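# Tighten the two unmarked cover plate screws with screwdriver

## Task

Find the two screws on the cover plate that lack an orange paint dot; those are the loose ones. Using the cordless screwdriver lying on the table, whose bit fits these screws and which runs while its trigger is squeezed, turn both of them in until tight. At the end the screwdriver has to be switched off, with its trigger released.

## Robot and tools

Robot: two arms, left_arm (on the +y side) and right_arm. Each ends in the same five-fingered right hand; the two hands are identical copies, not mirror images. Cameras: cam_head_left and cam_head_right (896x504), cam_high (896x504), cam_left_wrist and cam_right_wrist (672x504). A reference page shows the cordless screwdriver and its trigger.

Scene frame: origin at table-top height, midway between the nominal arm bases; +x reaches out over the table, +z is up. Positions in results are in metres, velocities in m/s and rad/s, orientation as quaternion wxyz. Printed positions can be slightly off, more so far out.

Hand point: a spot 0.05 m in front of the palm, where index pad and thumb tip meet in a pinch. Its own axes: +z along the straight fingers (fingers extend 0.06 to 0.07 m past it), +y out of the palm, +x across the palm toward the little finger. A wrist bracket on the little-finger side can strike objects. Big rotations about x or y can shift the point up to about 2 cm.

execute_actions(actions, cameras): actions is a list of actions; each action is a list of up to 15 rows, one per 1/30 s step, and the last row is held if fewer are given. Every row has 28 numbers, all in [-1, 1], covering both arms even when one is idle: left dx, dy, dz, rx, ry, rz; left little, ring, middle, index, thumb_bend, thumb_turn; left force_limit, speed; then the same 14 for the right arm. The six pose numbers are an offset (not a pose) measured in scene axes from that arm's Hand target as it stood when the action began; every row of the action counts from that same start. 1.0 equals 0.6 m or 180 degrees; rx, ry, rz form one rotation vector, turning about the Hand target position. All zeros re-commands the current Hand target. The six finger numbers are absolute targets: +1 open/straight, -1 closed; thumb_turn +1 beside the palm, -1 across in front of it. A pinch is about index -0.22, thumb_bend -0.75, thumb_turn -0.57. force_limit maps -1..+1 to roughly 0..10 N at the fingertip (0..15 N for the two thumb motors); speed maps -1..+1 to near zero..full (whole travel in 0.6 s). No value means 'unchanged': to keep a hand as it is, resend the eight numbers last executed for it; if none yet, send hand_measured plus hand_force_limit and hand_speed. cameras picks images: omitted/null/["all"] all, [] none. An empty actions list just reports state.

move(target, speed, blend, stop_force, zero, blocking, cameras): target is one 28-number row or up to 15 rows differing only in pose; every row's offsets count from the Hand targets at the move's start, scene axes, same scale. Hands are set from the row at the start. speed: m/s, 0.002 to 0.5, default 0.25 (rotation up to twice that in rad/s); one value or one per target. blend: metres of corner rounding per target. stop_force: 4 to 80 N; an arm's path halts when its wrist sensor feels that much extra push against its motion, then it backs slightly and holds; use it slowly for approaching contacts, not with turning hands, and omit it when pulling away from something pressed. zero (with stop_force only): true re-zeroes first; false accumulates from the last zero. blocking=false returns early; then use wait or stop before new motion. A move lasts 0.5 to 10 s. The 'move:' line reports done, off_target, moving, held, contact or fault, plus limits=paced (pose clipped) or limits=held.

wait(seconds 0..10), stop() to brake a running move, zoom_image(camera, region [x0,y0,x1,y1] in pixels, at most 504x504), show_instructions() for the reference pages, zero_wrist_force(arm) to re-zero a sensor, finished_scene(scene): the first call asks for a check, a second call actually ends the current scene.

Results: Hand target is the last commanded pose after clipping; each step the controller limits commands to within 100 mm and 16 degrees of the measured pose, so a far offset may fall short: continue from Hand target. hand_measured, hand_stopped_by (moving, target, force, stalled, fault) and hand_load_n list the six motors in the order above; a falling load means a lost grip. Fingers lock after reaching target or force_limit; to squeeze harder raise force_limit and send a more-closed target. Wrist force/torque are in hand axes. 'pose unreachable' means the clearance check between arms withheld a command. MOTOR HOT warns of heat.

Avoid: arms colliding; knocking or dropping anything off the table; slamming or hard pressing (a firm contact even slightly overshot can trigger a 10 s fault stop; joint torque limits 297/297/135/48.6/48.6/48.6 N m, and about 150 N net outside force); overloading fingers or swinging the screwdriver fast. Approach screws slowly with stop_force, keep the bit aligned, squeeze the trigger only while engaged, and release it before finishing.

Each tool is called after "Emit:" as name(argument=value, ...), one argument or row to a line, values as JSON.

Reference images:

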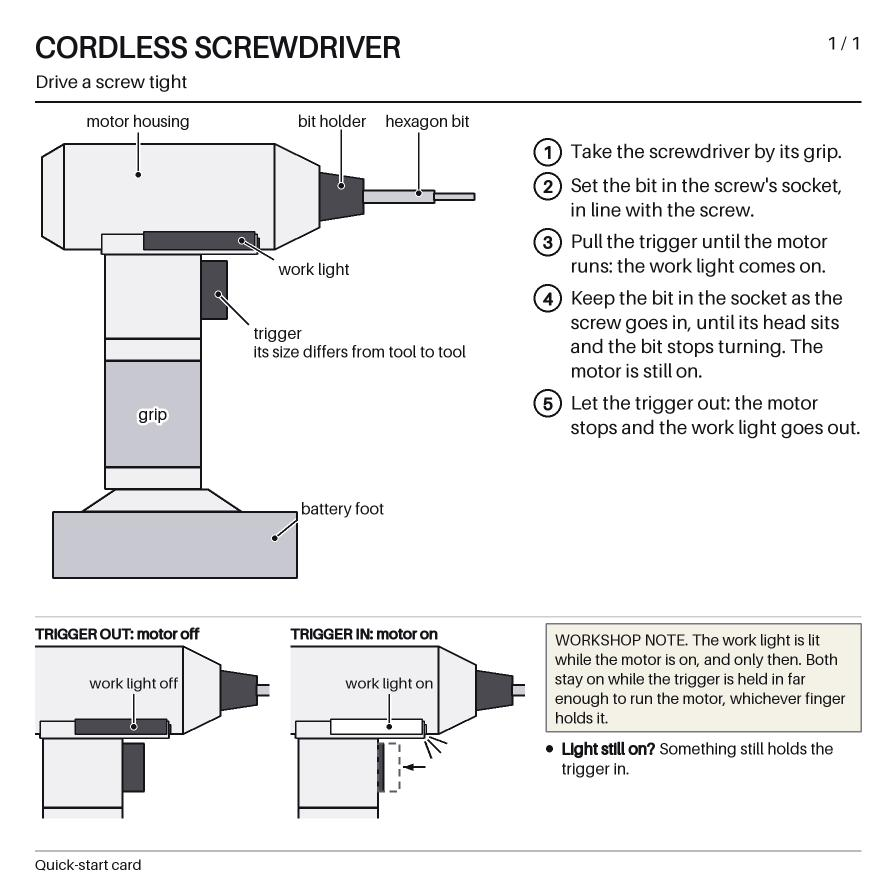

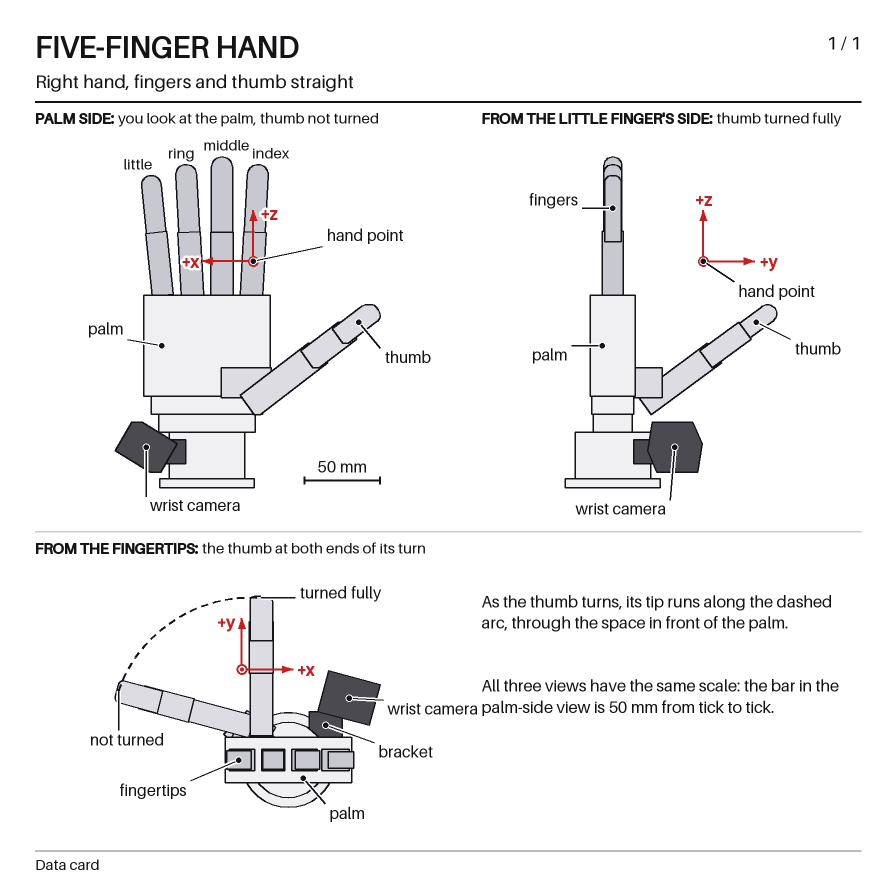

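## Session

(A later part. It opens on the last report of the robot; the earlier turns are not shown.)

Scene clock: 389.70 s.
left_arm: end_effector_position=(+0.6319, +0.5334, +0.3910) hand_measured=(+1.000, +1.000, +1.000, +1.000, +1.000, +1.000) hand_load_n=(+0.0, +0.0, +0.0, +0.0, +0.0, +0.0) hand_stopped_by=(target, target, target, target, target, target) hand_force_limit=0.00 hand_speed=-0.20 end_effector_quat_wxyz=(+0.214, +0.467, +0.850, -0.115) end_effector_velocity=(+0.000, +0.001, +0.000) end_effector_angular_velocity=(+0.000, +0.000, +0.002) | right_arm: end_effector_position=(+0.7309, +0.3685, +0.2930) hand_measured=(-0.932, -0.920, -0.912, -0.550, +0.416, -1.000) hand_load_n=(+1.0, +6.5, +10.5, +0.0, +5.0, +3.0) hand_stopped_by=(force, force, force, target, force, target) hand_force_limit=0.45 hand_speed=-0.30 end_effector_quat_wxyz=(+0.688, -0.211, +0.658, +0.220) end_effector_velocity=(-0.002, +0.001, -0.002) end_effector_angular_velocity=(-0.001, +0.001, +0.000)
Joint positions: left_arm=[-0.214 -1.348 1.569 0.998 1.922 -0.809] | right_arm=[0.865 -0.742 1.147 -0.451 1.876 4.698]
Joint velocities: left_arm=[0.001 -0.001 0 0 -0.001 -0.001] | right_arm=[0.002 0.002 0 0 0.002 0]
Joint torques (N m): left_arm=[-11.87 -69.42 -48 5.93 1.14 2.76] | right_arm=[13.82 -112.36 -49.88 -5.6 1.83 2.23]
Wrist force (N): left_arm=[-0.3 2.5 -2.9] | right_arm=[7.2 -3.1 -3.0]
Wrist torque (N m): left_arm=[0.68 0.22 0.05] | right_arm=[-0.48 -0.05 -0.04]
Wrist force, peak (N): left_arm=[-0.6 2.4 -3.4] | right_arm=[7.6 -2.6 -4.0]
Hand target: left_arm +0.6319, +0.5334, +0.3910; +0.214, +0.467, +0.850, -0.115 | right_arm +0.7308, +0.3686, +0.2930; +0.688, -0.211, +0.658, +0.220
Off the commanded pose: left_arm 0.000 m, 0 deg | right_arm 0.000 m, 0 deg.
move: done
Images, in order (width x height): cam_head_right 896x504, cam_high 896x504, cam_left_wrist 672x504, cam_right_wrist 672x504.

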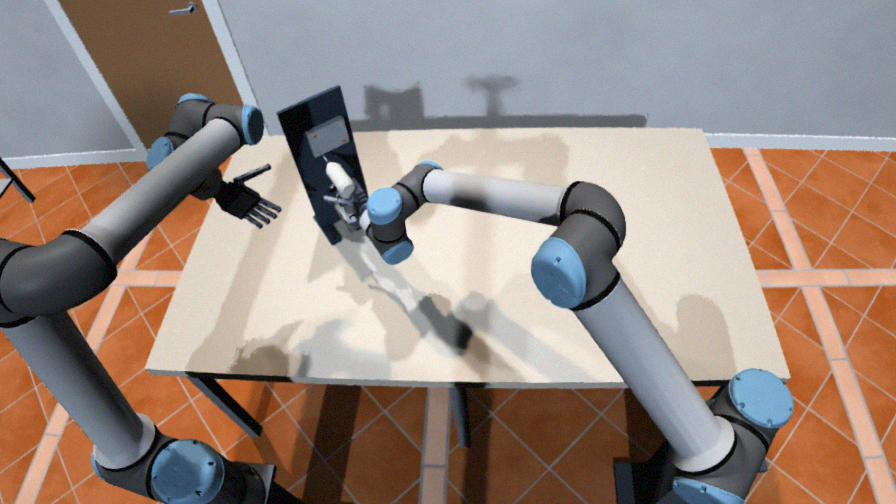

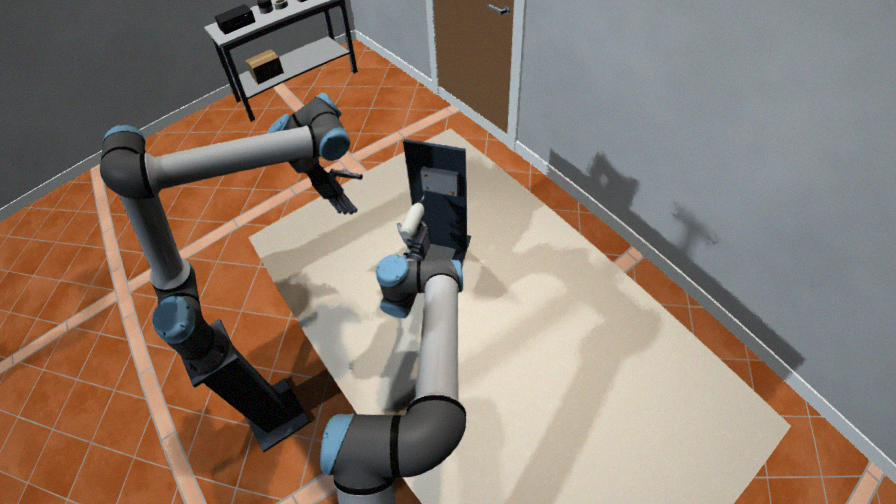

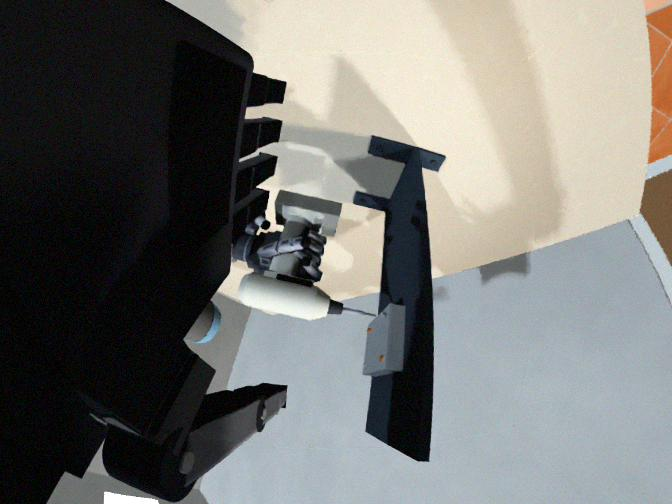

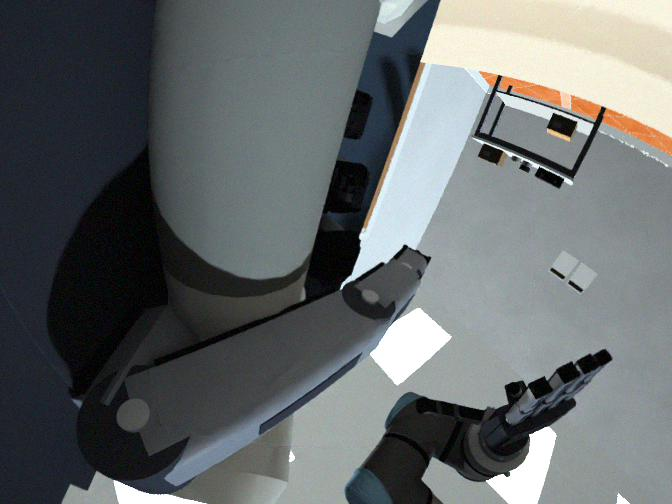

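Emit:
move(
  target=[
    [0,0,0,0,0,0,1,1,1,1,1,1,0,-0.2,-0.007,0.0093,-0.0075,0,0,0,-0.985,-0.985,-0.985,-0.55,-0.92,-1,0.45,-0.3],
    [0,0,0,0,0,0,1,1,1,1,1,1,0,-0.2,0.0085,0.0208,-0.0075,0,0,0,-0.985,-0.985,-0.985,-0.55,-0.92,-1,0.45,-0.3],
  ],
  speed=0.04,
  cameras=[],
)

Emit:
move(
  target=[0,0,0,0,0,0,1,1,1,1,1,1,0,-0.2,0.0228,-0.0308,0,0,0,0,-0.985,-0.985,-0.985,-0.55,-0.92,-1,0.45,-0.3],
  speed=0.015,
  stop_force=4,
  cameras=["cam_left_wrist","cam_high","cam_head_right"],
)

Emit:
zoom_image(
  camera="cam_left_wrist",
  region=[357, 297, 393, 333],
)

Scene clock: 391.50 s.
left_arm: end_effector_position=(+0.6319, +0.5334, +0.3910) hand_measured=(+1.000, +1.000, +1.000, +1.000, +1.000, +1.000) hand_load_n=(-0.5, +0.0, +0.5, +0.0, +0.0, +0.0) hand_stopped_by=(target, target, target, target, target, target) hand_force_limit=0.00 hand_speed=-0.20 end_effector_quat_wxyz=(+0.214, +0.467, +0.850, -0.115) end_effector_velocity=(+0.000, +0.001, +0.000) end_effector_angular_velocity=(+0.000, +0.000, +0.003) | right_arm: end_effector_position=(+0.7359, +0.3811, +0.2884) hand_measured=(-0.932, -0.920, -0.912, -0.550, +0.416, -1.000) hand_load_n=(+1.5, +6.5, +10.0, +0.0, +5.0, +3.0) hand_stopped_by=(force, force, force, target, force, target) hand_force_limit=0.45 hand_speed=-0.30 end_effector_quat_wxyz=(+0.688, -0.211, +0.658, +0.220) end_effector_velocity=(+0.000, -0.001, +0.000) end_effector_angular_velocity=(+0.001, -0.001, +0.000)
Joint positions: left_arm=[-0.214 -1.348 1.569 0.998 1.922 -0.809] | right_arm=[0.868 -0.716 1.107 -0.437 1.88 4.698]
Joint velocities: left_arm=[0.001 0 0 0 -0.001 -0.002] | right_arm=[0 -0.001 0.003 -0.003 0 0]
Joint torques (N m): left_arm=[-9.7 -67.62 -48.12 5.64 1.46 2.77] | right_arm=[-3.47 -129.43 -39.52 -7.2 0.85 0.73]
Wrist force (N): left_arm=[0.0 2.5 -3.2] | right_arm=[6.7 -3.0 -3.2]
Wrist torque (N m): left_arm=[0.70 0.18 0.07] | right_arm=[-0.45 0.01 -0.06]
Wrist force, peak (N): left_arm=[-0.6 2.3 -3.5] | right_arm=[7.7 -3.0 -3.5]
Hand target: left_arm +0.6319, +0.5334, +0.3910; +0.214, +0.467, +0.850, -0.115 | right_arm +0.7359, +0.3811, +0.2885; +0.688, -0.211, +0.658, +0.220
Off the commanded pose: left_arm 0.000 m, 0 deg | right_arm 0.000 m, 0 deg.
move: done
No camera images: "cameras" was empty.

Scene clock: 394.37 s.
left_arm: end_effector_position=(+0.6319, +0.5334, +0.3910) hand_measured=(+1.000, +1.000, +1.000, +1.000, +1.000, +1.000) hand_load_n=(+0.0, +0.0, +0.0, -0.5, -0.5, +0.0) hand_stopped_by=(target, target, target, target, target, target) hand_force_limit=0.00 hand_speed=-0.20 end_effector_quat_wxyz=(+0.214, +0.467, +0.850, -0.115) end_effector_velocity=(+0.000, +0.000, -0.001) end_effector_angular_velocity=(+0.001, +0.000, -0.001) | right_arm: end_effector_position=(+0.7496, +0.3627, +0.2885) hand_measured=(-0.932, -0.920, -0.912, -0.550, +0.414, -1.000) hand_load_n=(+0.5, +6.5, +11.0, +0.0, +4.5, +3.5) hand_stopped_by=(force, force, force, target, force, target) hand_force_limit=0.45 hand_speed=-0.30 end_effector_quat_wxyz=(+0.688, -0.211, +0.658, +0.220) end_effector_velocity=(+0.000, +0.000, +0.000) end_effector_angular_velocity=(+0.000, +0.000, +0.000)
Joint positions: left_arm=[-0.214 -1.348 1.569 0.998 1.922 -0.809] | right_arm=[0.846 -0.733 1.138 -0.452 1.857 4.699]
Joint velocities: left_arm=[0 0.001 0 0 0 0.001] | right_arm=[0 0 0 0 0 0]
Joint torques (N m): left_arm=[-8.45 -67.7 -46.89 5.37 1.86 2.24] | right_arm=[14.76 -109.78 -50.59 -2.09 1.8 1.03]
Wrist force (N): left_arm=[-0.5 2.5 -3.1] | right_arm=[6.8 -3.2 -2.8]
Wrist torque (N m): left_arm=[0.71 0.26 0.04] | right_arm=[-0.49 -0.01 -0.06]
Wrist force, peak (N): left_arm=[-0.8 2.6 -3.2] | right_arm=[7.6 -3.2 -3.1]
Hand target: left_arm +0.6319, +0.5334, +0.3910; +0.214, +0.467, +0.850, -0.115 | right_arm +0.7496, +0.3627, +0.2885; +0.688, -0.211, +0.658, +0.220
Off the commanded pose: left_arm 0.000 m, 0 deg | right_arm 0.000 m, 0 deg.
move: done
Images, in order (width x height): cam_head_right 896x504, cam_high 896x504, cam_left_wrist 672x504.

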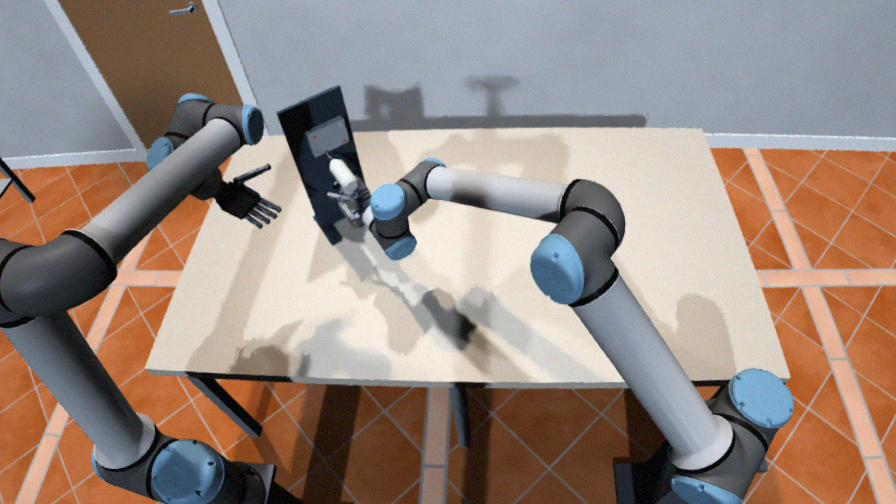

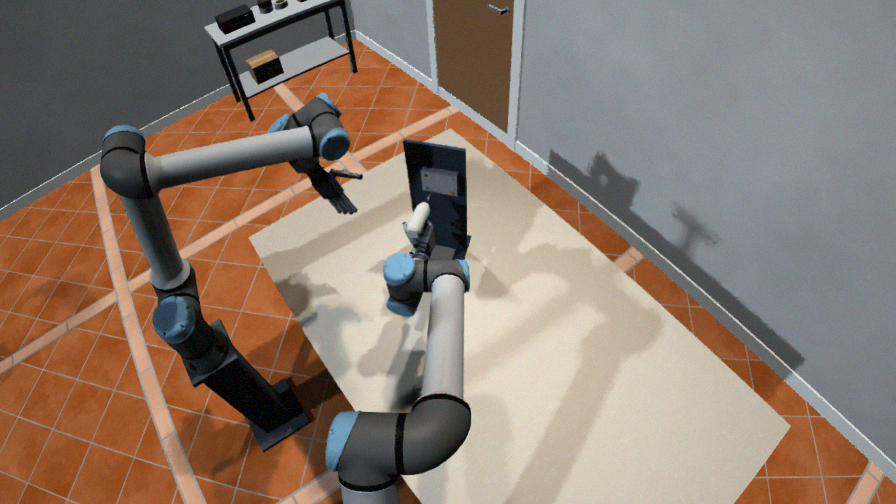

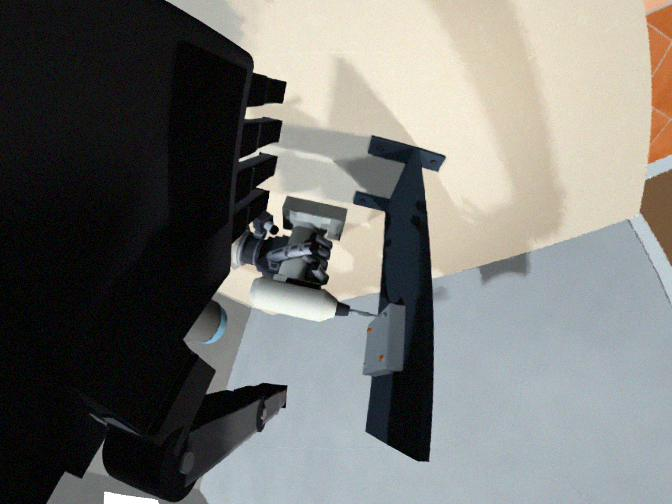

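Scaled by 14.000 from the camera's 672x504 image, which has a finer 960x720 frame.

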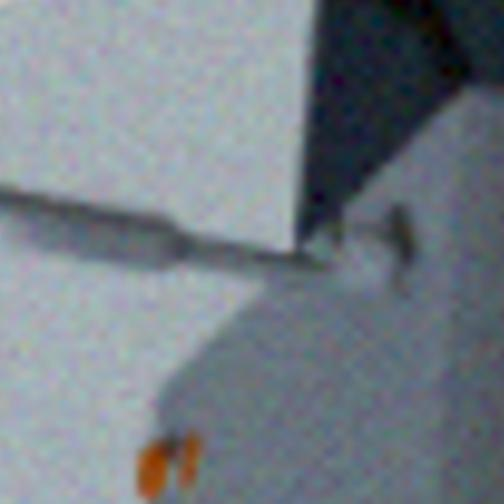

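Emit:
move(
  target=[0,0,0,0,0,0,1,1,1,1,1,1,0,-0.2,0,0,0.0083,0,0,0,-0.985,-0.985,-0.985,-0.55,-0.92,-1,0.45,-0.3],
  speed=0.02,
  cameras=[],
)

Emit:
move(
  target=[0,0,0,0,0,0,1,1,1,1,1,1,0,-0.2,-0.0298,0.0402,0,0,0,0,-0.985,-0.985,-0.985,-0.55,-0.92,-1,0.45,-0.3],
  speed=0.015,
  stop_force=4,
  cameras=["cam_left_wrist","cam_high","cam_head_right"],
)

Emit:
zoom_image(
  camera="cam_left_wrist",
  region=[357, 297, 393, 333],
)

Emit:
zoom_image(
  camera="cam_high",
  region=[412, 172, 442, 202],
)

Emit:
zoom_image(
  camera="cam_head_right",
  region=[300, 115, 350, 165],
)

Scene clock: 395.63 s.
left_arm: end_effector_position=(+0.6319, +0.5334, +0.3910) hand_measured=(+1.000, +1.000, +1.000, +1.000, +1.000, +1.000) hand_load_n=(+0.0, +0.0, +0.0, +0.0, +0.0, +0.0) hand_stopped_by=(target, target, target, target, target, target) hand_force_limit=0.00 hand_speed=-0.20 end_effector_quat_wxyz=(+0.214, +0.467, +0.850, -0.115) end_effector_velocity=(+0.000, +0.000, +0.000) end_effector_angular_velocity=(+0.000, -0.001, -0.001) | right_arm: end_effector_position=(+0.7496, +0.3627, +0.2936) hand_measured=(-0.932, -0.920, -0.912, -0.550, +0.414, -1.000) hand_load_n=(+0.5, +7.0, +10.5, +0.0, +4.5, +3.5) hand_stopped_by=(force, force, force, target, force, target) hand_force_limit=0.45 hand_speed=-0.30 end_effector_quat_wxyz=(+0.688, -0.211, +0.658, +0.220) end_effector_velocity=(+0.000, +0.000, +0.001) end_effector_angular_velocity=(+0.001, +0.000, +0.000)
Joint positions: left_arm=[-0.214 -1.348 1.569 0.998 1.922 -0.809] | right_arm=[0.846 -0.737 1.136 -0.445 1.857 4.699]
Joint velocities: left_arm=[0 0 0 0 0 0.001] | right_arm=[0 0 0 -0.001 0 0]
Joint torques (N m): left_arm=[-8.95 -66.97 -46.13 5.62 1.43 2.83] | right_arm=[13.59 -118.65 -48.5 -3.62 1.65 -0.11]
Wrist force (N): left_arm=[-0.5 1.9 -3.2] | right_arm=[6.8 -2.9 -3.1]
Wrist torque (N m): left_arm=[0.61 0.26 0.03] | right_arm=[-0.43 -0.01 -0.05]
Wrist force, peak (N): left_arm=[-0.7 2.6 -3.3] | right_arm=[7.6 -3.0 -3.1]
Hand target: left_arm +0.6319, +0.5334, +0.3910; +0.214, +0.467, +0.850, -0.115 | right_arm +0.7496, +0.3627, +0.2935; +0.688, -0.211, +0.658, +0.220
Off the commanded pose: left_arm 0.000 m, 0 deg | right_arm 0.000 m, 0 deg.
move: done
No camera images: "cameras" was empty.

Scene clock: 398.97 s.
left_arm: end_effector_position=(+0.6319, +0.5334, +0.3910) hand_measured=(+1.000, +1.000, +1.000, +1.000, +1.000, +1.000) hand_load_n=(+0.0, +0.0, +0.0, +0.0, +0.0, +0.0) hand_stopped_by=(target, target, target, target, target, target) hand_force_limit=0.00 hand_speed=-0.20 end_effector_quat_wxyz=(+0.214, +0.467, +0.850, -0.115) end_effector_velocity=(+0.000, +0.000, +0.000) end_effector_angular_velocity=(+0.000, +0.000, +0.000) | right_arm: end_effector_position=(+0.7317, +0.3868, +0.2935) hand_measured=(-0.932, -0.920, -0.912, -0.550, +0.414, -1.000) hand_load_n=(+0.0, +4.5, +11.5, +0.0, +4.0, +3.5) hand_stopped_by=(force, force, force, target, force, target) hand_force_limit=0.45 hand_speed=-0.30 end_effector_quat_wxyz=(+0.688, -0.211, +0.658, +0.220) end_effector_velocity=(+0.000, +0.000, +0.001) end_effector_angular_velocity=(+0.000, +0.000, +0.000)
Joint positions: left_arm=[-0.214 -1.348 1.569 0.998 1.922 -0.809] | right_arm=[0.875 -0.714 1.094 -0.426 1.886 4.698]
Joint velocities: left_arm=[0 0 0 0 0 0] | right_arm=[0 -0.001 0 0 0 0]
Joint torques (N m): left_arm=[-5.47 -65.98 -46.81 5.17 1.37 2.19] | right_arm=[-14.36 -130.79 -42.19 -6.48 -0.96 -0.98]
Wrist force (N): left_arm=[-0.6 2.6 -3.2] | right_arm=[6.8 -3.2 -3.2]
Wrist torque (N m): left_arm=[0.72 0.28 0.04] | right_arm=[-0.48 0.01 -0.06]
Wrist force, peak (N): left_arm=[-0.2 2.6 -3.5] | right_arm=[7.9 -5.6 -3.4]
Hand target: left_arm +0.6319, +0.5334, +0.3910; +0.214, +0.467, +0.850, -0.115 | right_arm +0.7317, +0.3868, +0.2935; +0.688, -0.211, +0.658, +0.220
Off the commanded pose: left_arm 0.000 m, 0 deg | right_arm 0.000 m, 0 deg.
move: done
Images, in order (width x height): cam_head_right 896x504, cam_high 896x504, cam_left_wrist 672x504.

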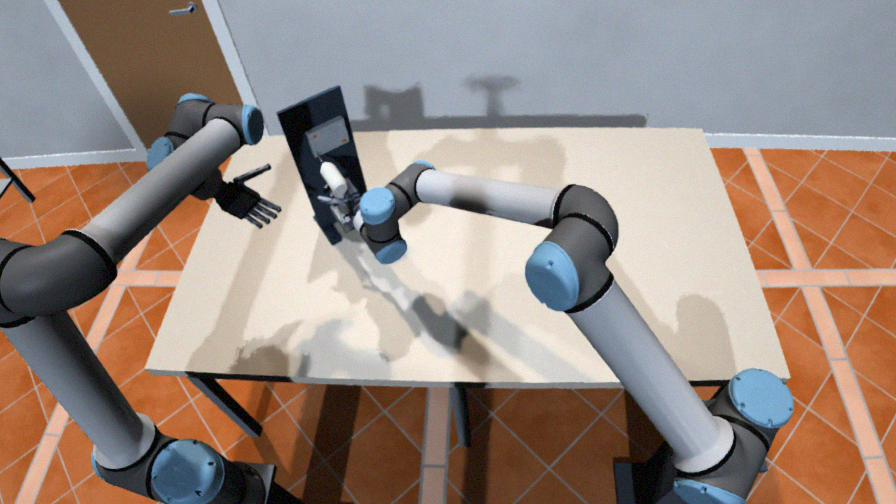

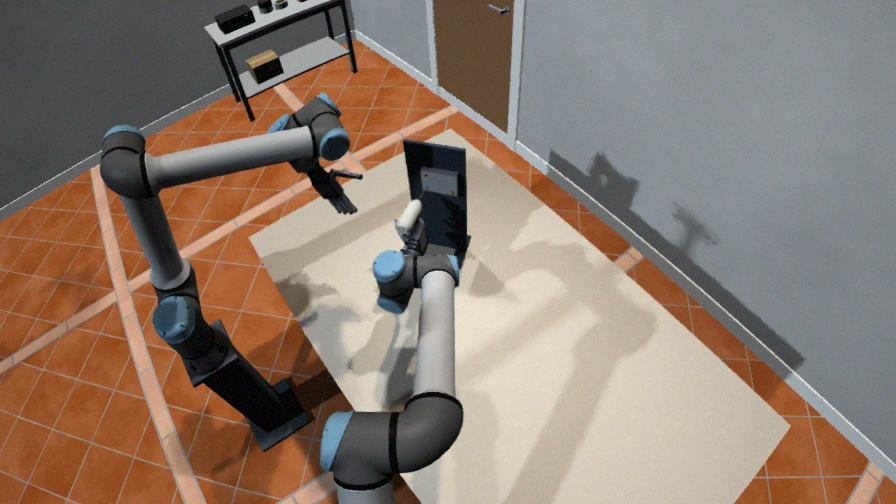

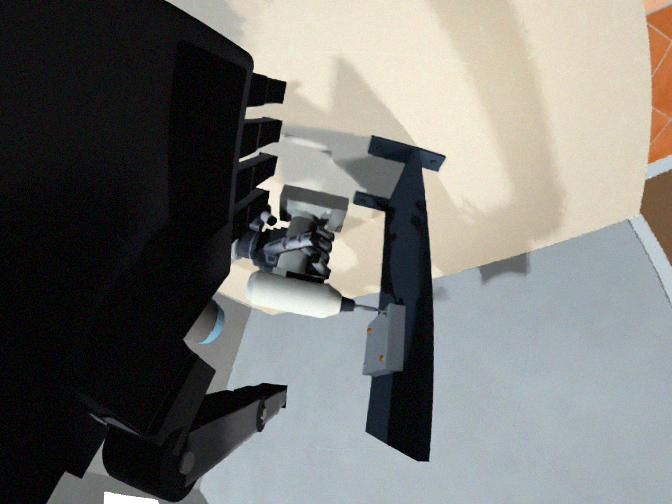

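Scaled by 14.000 from the camera's 672x504 image, which has a finer 960x720 frame.

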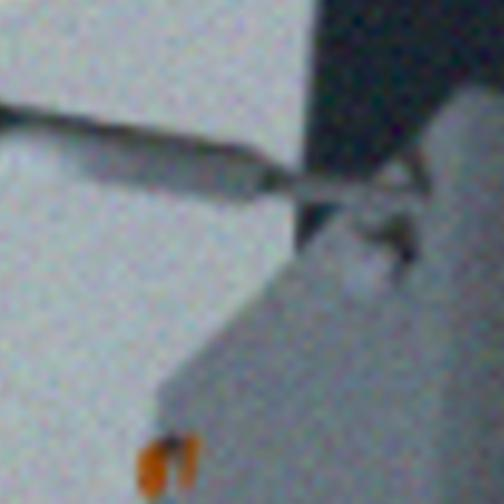

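Scaled by 16.800.

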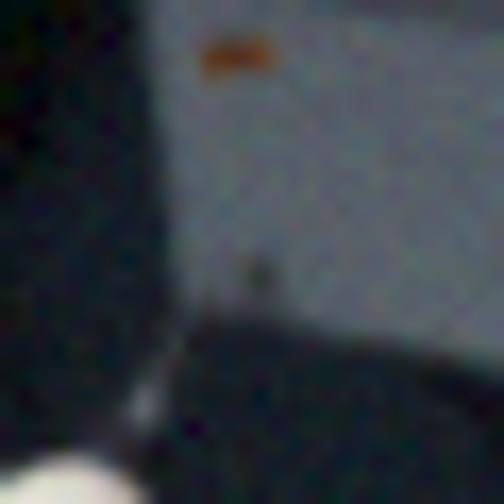

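Scaled by 10.080.

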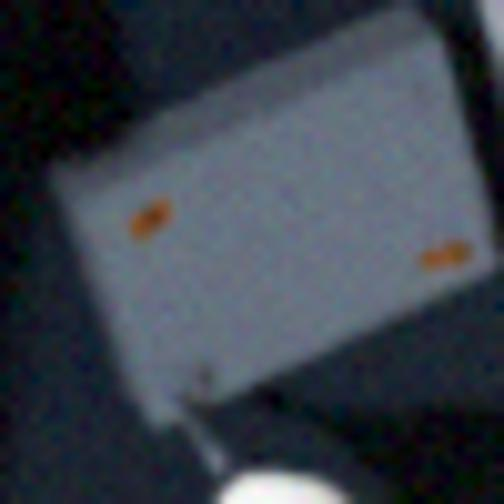

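Emit:
move(
  target=[
    [0,0,0,0,0,0,1,1,1,1,1,1,0,-0.2,-0.0495,-0.0367,0,0,0,0,-0.985,-0.985,-0.985,-0.55,-0.92,-1,0.45,-0.3],
    [0,0,0,0,0,0,1,1,1,1,1,1,0,-0.2,-0.0238,-0.0715,-0.0065,0,0,0,-0.985,-0.985,-0.985,-0.55,-0.92,-1,0.45,-0.3],
  ],
  speed=0.06,
  cameras=["cam_left_wrist","cam_high","cam_head_right"],
)

Emit:
zoom_image(
  camera="cam_left_wrist",
  region=[333, 285, 393, 330],
)

Emit:
zoom_image(
  camera="cam_high",
  region=[412, 172, 442, 202],
)

Emit:
zoom_image(
  camera="cam_head_right",
  region=[300, 115, 350, 165],
)

Scene clock: 401.13 s.
left_arm: end_effector_position=(+0.6319, +0.5334, +0.3910) hand_measured=(+1.000, +1.000, +1.000, +1.000, +1.000, +1.000) hand_load_n=(+0.0, +0.0, -0.5, +0.5, +0.0, +0.0) hand_stopped_by=(target, target, target, target, target, target) hand_force_limit=0.00 hand_speed=-0.20 end_effector_quat_wxyz=(+0.214, +0.467, +0.850, -0.115) end_effector_velocity=(+0.000, -0.001, +0.000) end_effector_angular_velocity=(+0.000, -0.001, -0.001) | right_arm: end_effector_position=(+0.7176, +0.3437, +0.2896) hand_measured=(-0.932, -0.920, -0.912, -0.550, +0.414, -1.000) hand_load_n=(+0.0, +4.5, +11.0, +0.0, +4.0, +3.5) hand_stopped_by=(force, force, force, target, force, target) hand_force_limit=0.45 hand_speed=-0.30 end_effector_quat_wxyz=(+0.688, -0.211, +0.658, +0.220) end_effector_velocity=(-0.002, +0.003, +0.002) end_effector_angular_velocity=(+0.001, -0.001, -0.001)
Joint positions: left_arm=[-0.214 -1.348 1.569 0.998 1.922 -0.809] | right_arm=[0.86 -0.786 1.233 -0.495 1.872 4.698]
Joint velocities: left_arm=[-0.001 -0.001 0 0 0 0] | right_arm=[0.003 0.001 -0.005 0.002 0.004 0]
Joint torques (N m): left_arm=[-4.21 -67.38 -44.69 4.91 1.32 1.69] | right_arm=[18.9 -105.41 -51.44 -1.93 2.16 1.3]
Wrist force (N): left_arm=[-0.3 2.2 -3.4] | right_arm=[6.7 -3.1 -2.9]
Wrist torque (N m): left_arm=[0.67 0.24 0.04] | right_arm=[-0.48 -0.01 -0.06]
Wrist force, peak (N): left_arm=[-0.5 2.6 -3.3] | right_arm=[7.0 -4.7 -2.9]
Hand target: left_arm +0.6319, +0.5334, +0.3910; +0.214, +0.467, +0.850, -0.115 | right_arm +0.7174, +0.3438, +0.2895; +0.688, -0.211, +0.658, +0.220
Off the commanded pose: left_arm 0.000 m, 0 deg | right_arm 0.000 m, 0 deg.
move: done
Images, in order (width x height): cam_head_right 896x504, cam_high 896x504, cam_left_wrist 672x504.

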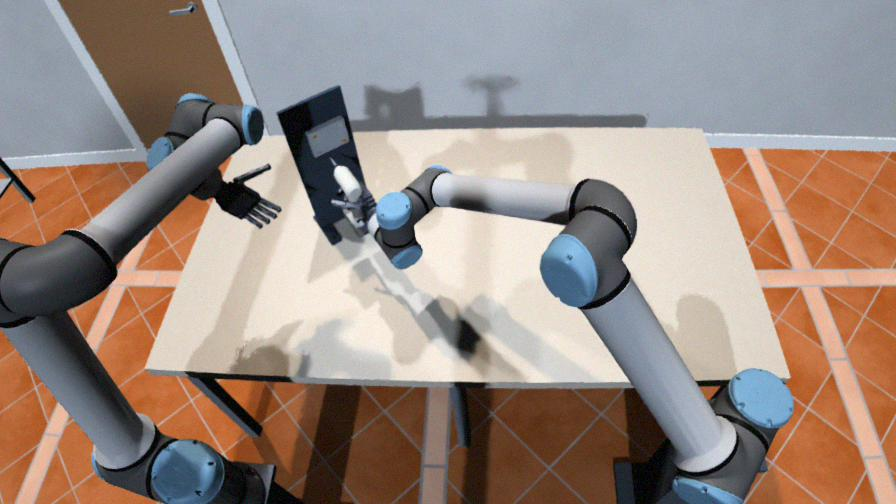

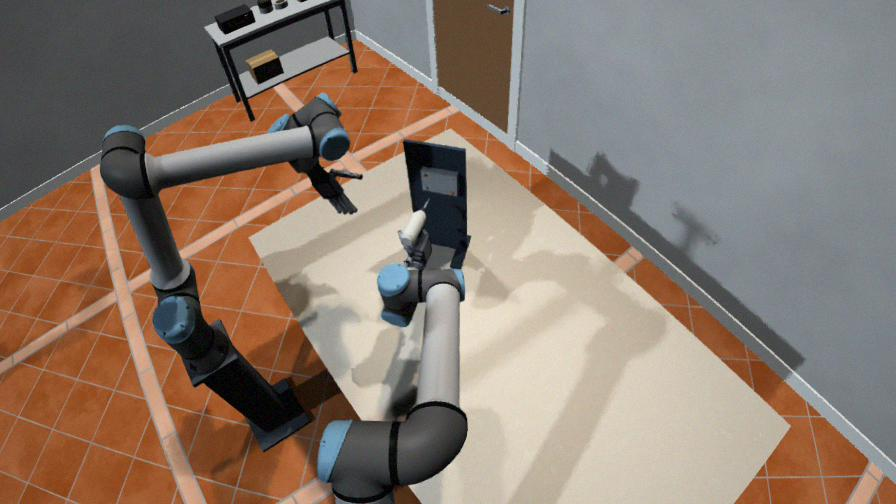

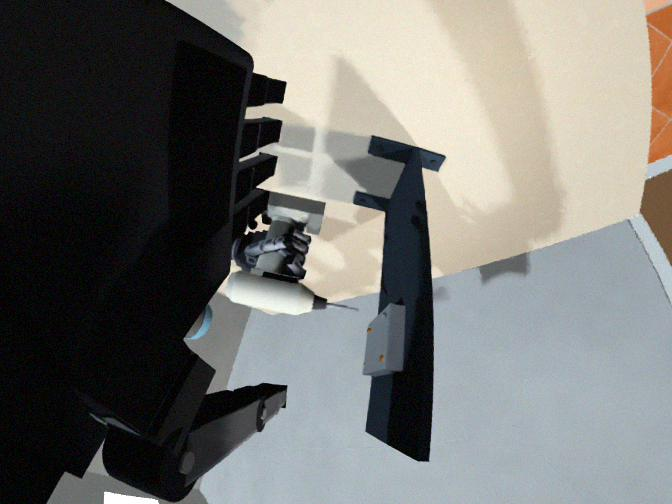

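Scaled by 8.400 from the camera's 672x504 image, which has a finer 960x720 frame.

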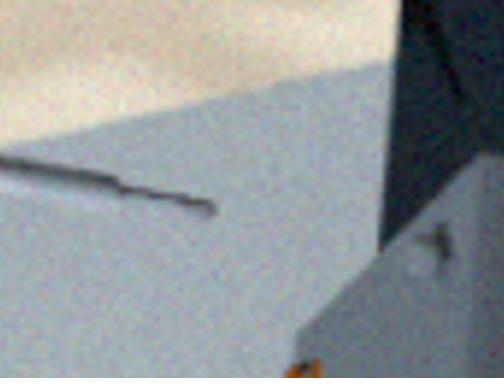

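Scaled by 16.800.

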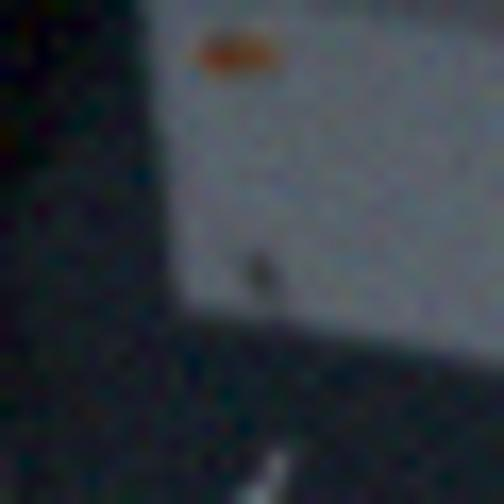

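Scaled by 10.080.

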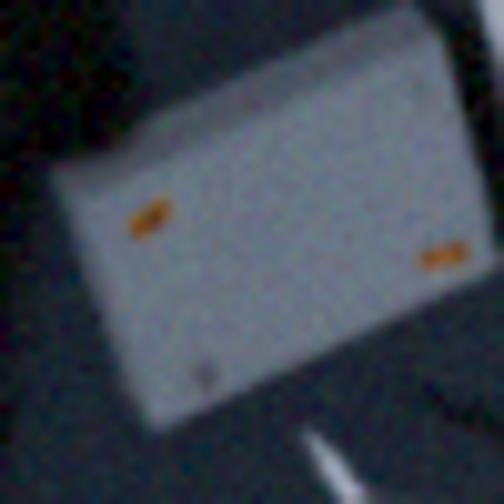

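Emit:
move(
  target=[0,0,0,0,0,0,1,1,1,1,1,1,0,-0.2,0,0,0,0,0,0,-1,-1,-1,-0.55,-0.96,-1,1,-0.8],
  cameras=["cam_left_wrist","cam_high","cam_head_right"],
)

Emit:
zoom_image(
  camera="cam_left_wrist",
  region=[333, 285, 393, 330],
)

Emit:
zoom_image(
  camera="cam_high",
  region=[412, 172, 442, 202],
)

Emit:
zoom_image(
  camera="cam_left_wrist",
  region=[220, 170, 370, 320],
)

Scene clock: 403.37 s.
left_arm: end_effector_position=(+0.6319, +0.5334, +0.3910) hand_measured=(+1.000, +1.000, +1.000, +1.000, +1.000, +1.000) hand_load_n=(+0.0, +0.0, +0.0, +0.0, +0.0, +0.0) hand_stopped_by=(target, target, target, target, target, target) hand_force_limit=0.00 hand_speed=-0.20 end_effector_quat_wxyz=(+0.214, +0.467, +0.850, -0.115) end_effector_velocity=(+0.000, +0.000, +0.000) end_effector_angular_velocity=(+0.000, +0.000, -0.001) | right_arm: end_effector_position=(+0.7174, +0.3438, +0.2895) hand_measured=(-0.968, -0.934, -0.912, -0.550, +0.146, -1.000) hand_load_n=(+12.0, +11.5, +15.0, +0.0, +14.5, +11.0) hand_stopped_by=(force, force, force, target, force, target) hand_force_limit=1.00 hand_speed=-0.80 end_effector_quat_wxyz=(+0.688, -0.211, +0.658, +0.220) end_effector_velocity=(+0.000, +0.000, +0.000) end_effector_angular_velocity=(+0.000, +0.000, +0.000)
Joint positions: left_arm=[-0.214 -1.348 1.569 0.998 1.922 -0.809] | right_arm=[0.861 -0.786 1.233 -0.494 1.872 4.698]
Joint velocities: left_arm=[0 0 0 0 0 0.001] | right_arm=[0 0 0 0 0 0]
Joint torques (N m): left_arm=[-5.47 -65.53 -45.47 4.58 0.91 2.26] | right_arm=[14.85 -107.16 -48.66 -2.63 1.96 -0.3]
Wrist force (N): left_arm=[-0.5 2.8 -3.2] | right_arm=[6.6 -3.0 -3.0]
Wrist torque (N m): left_arm=[0.75 0.26 0.05] | right_arm=[-0.45 0.02 -0.07]
Wrist force, peak (N): left_arm=[-0.5 2.3 -3.7] | right_arm=[7.3 -3.6 -2.6]
Hand target: left_arm +0.6319, +0.5334, +0.3910; +0.214, +0.467, +0.850, -0.115 | right_arm +0.7174, +0.3438, +0.2895; +0.688, -0.211, +0.658, +0.220
Off the commanded pose: left_arm 0.000 m, 0 deg | right_arm 0.000 m, 0 deg.
move: done
Images, in order (width x height): cam_head_right 896x504, cam_high 896x504, cam_left_wrist 672x504.

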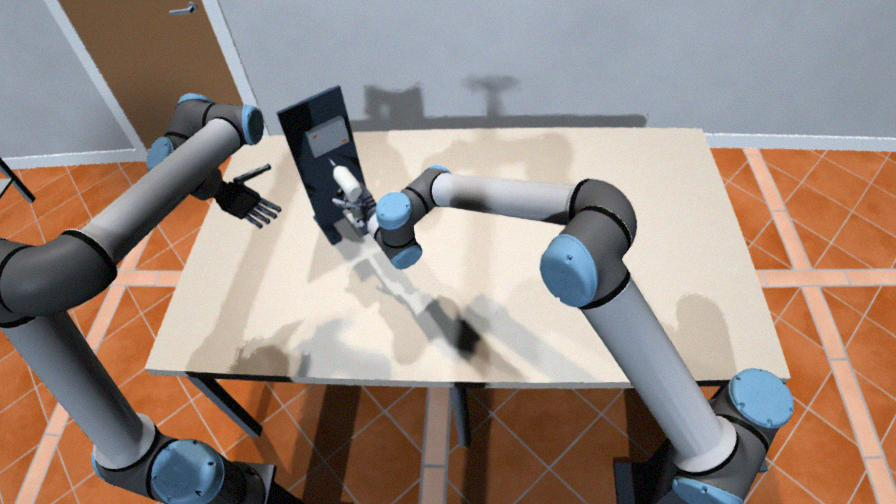

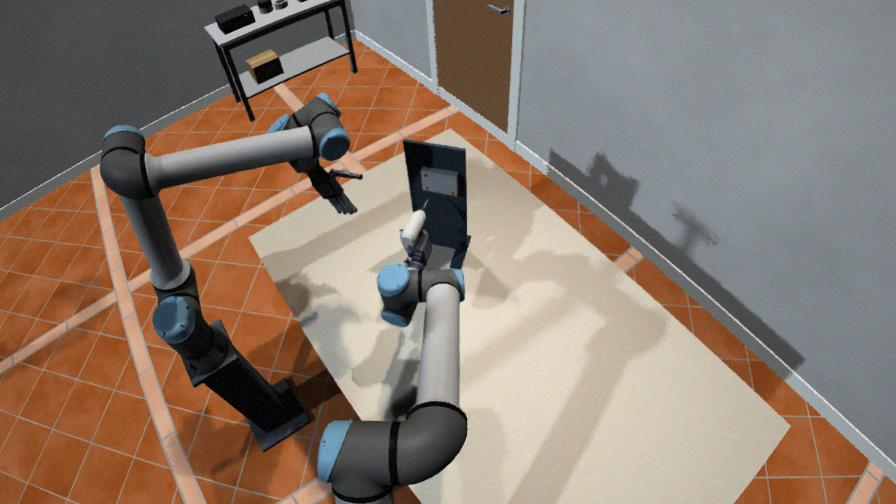

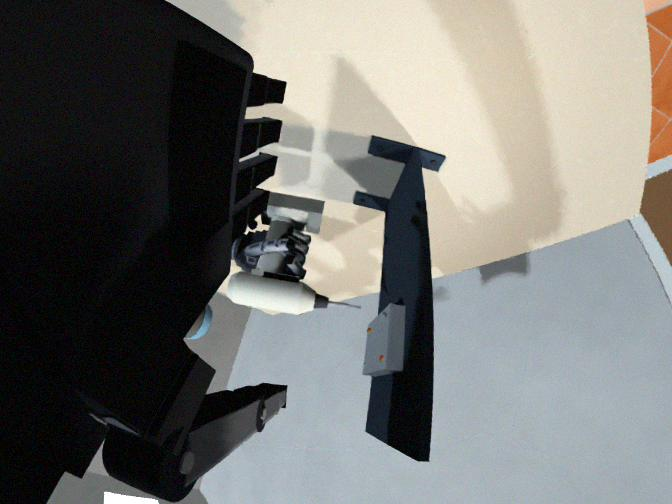

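Scaled by 8.400 from the camera's 672x504 image, which has a finer 960x720 frame.

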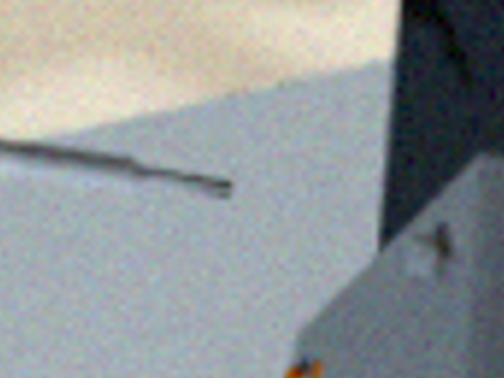

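Scaled by 16.800.

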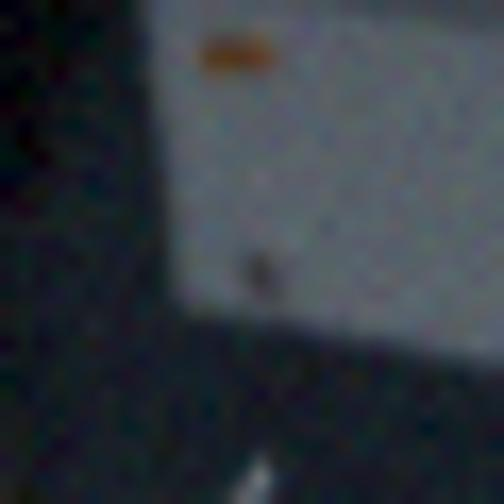

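Scaled by 3.360 from the camera's 672x504 image, which has a finer 960x720 frame.

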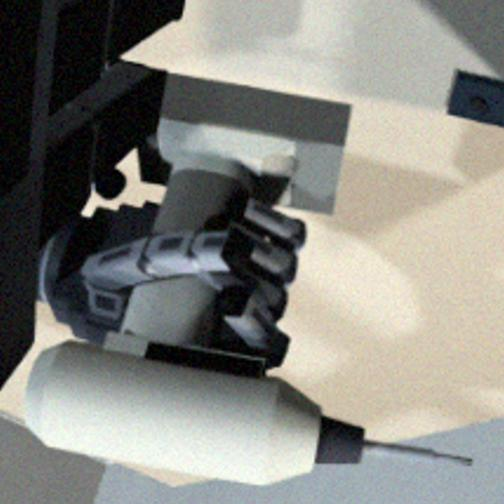

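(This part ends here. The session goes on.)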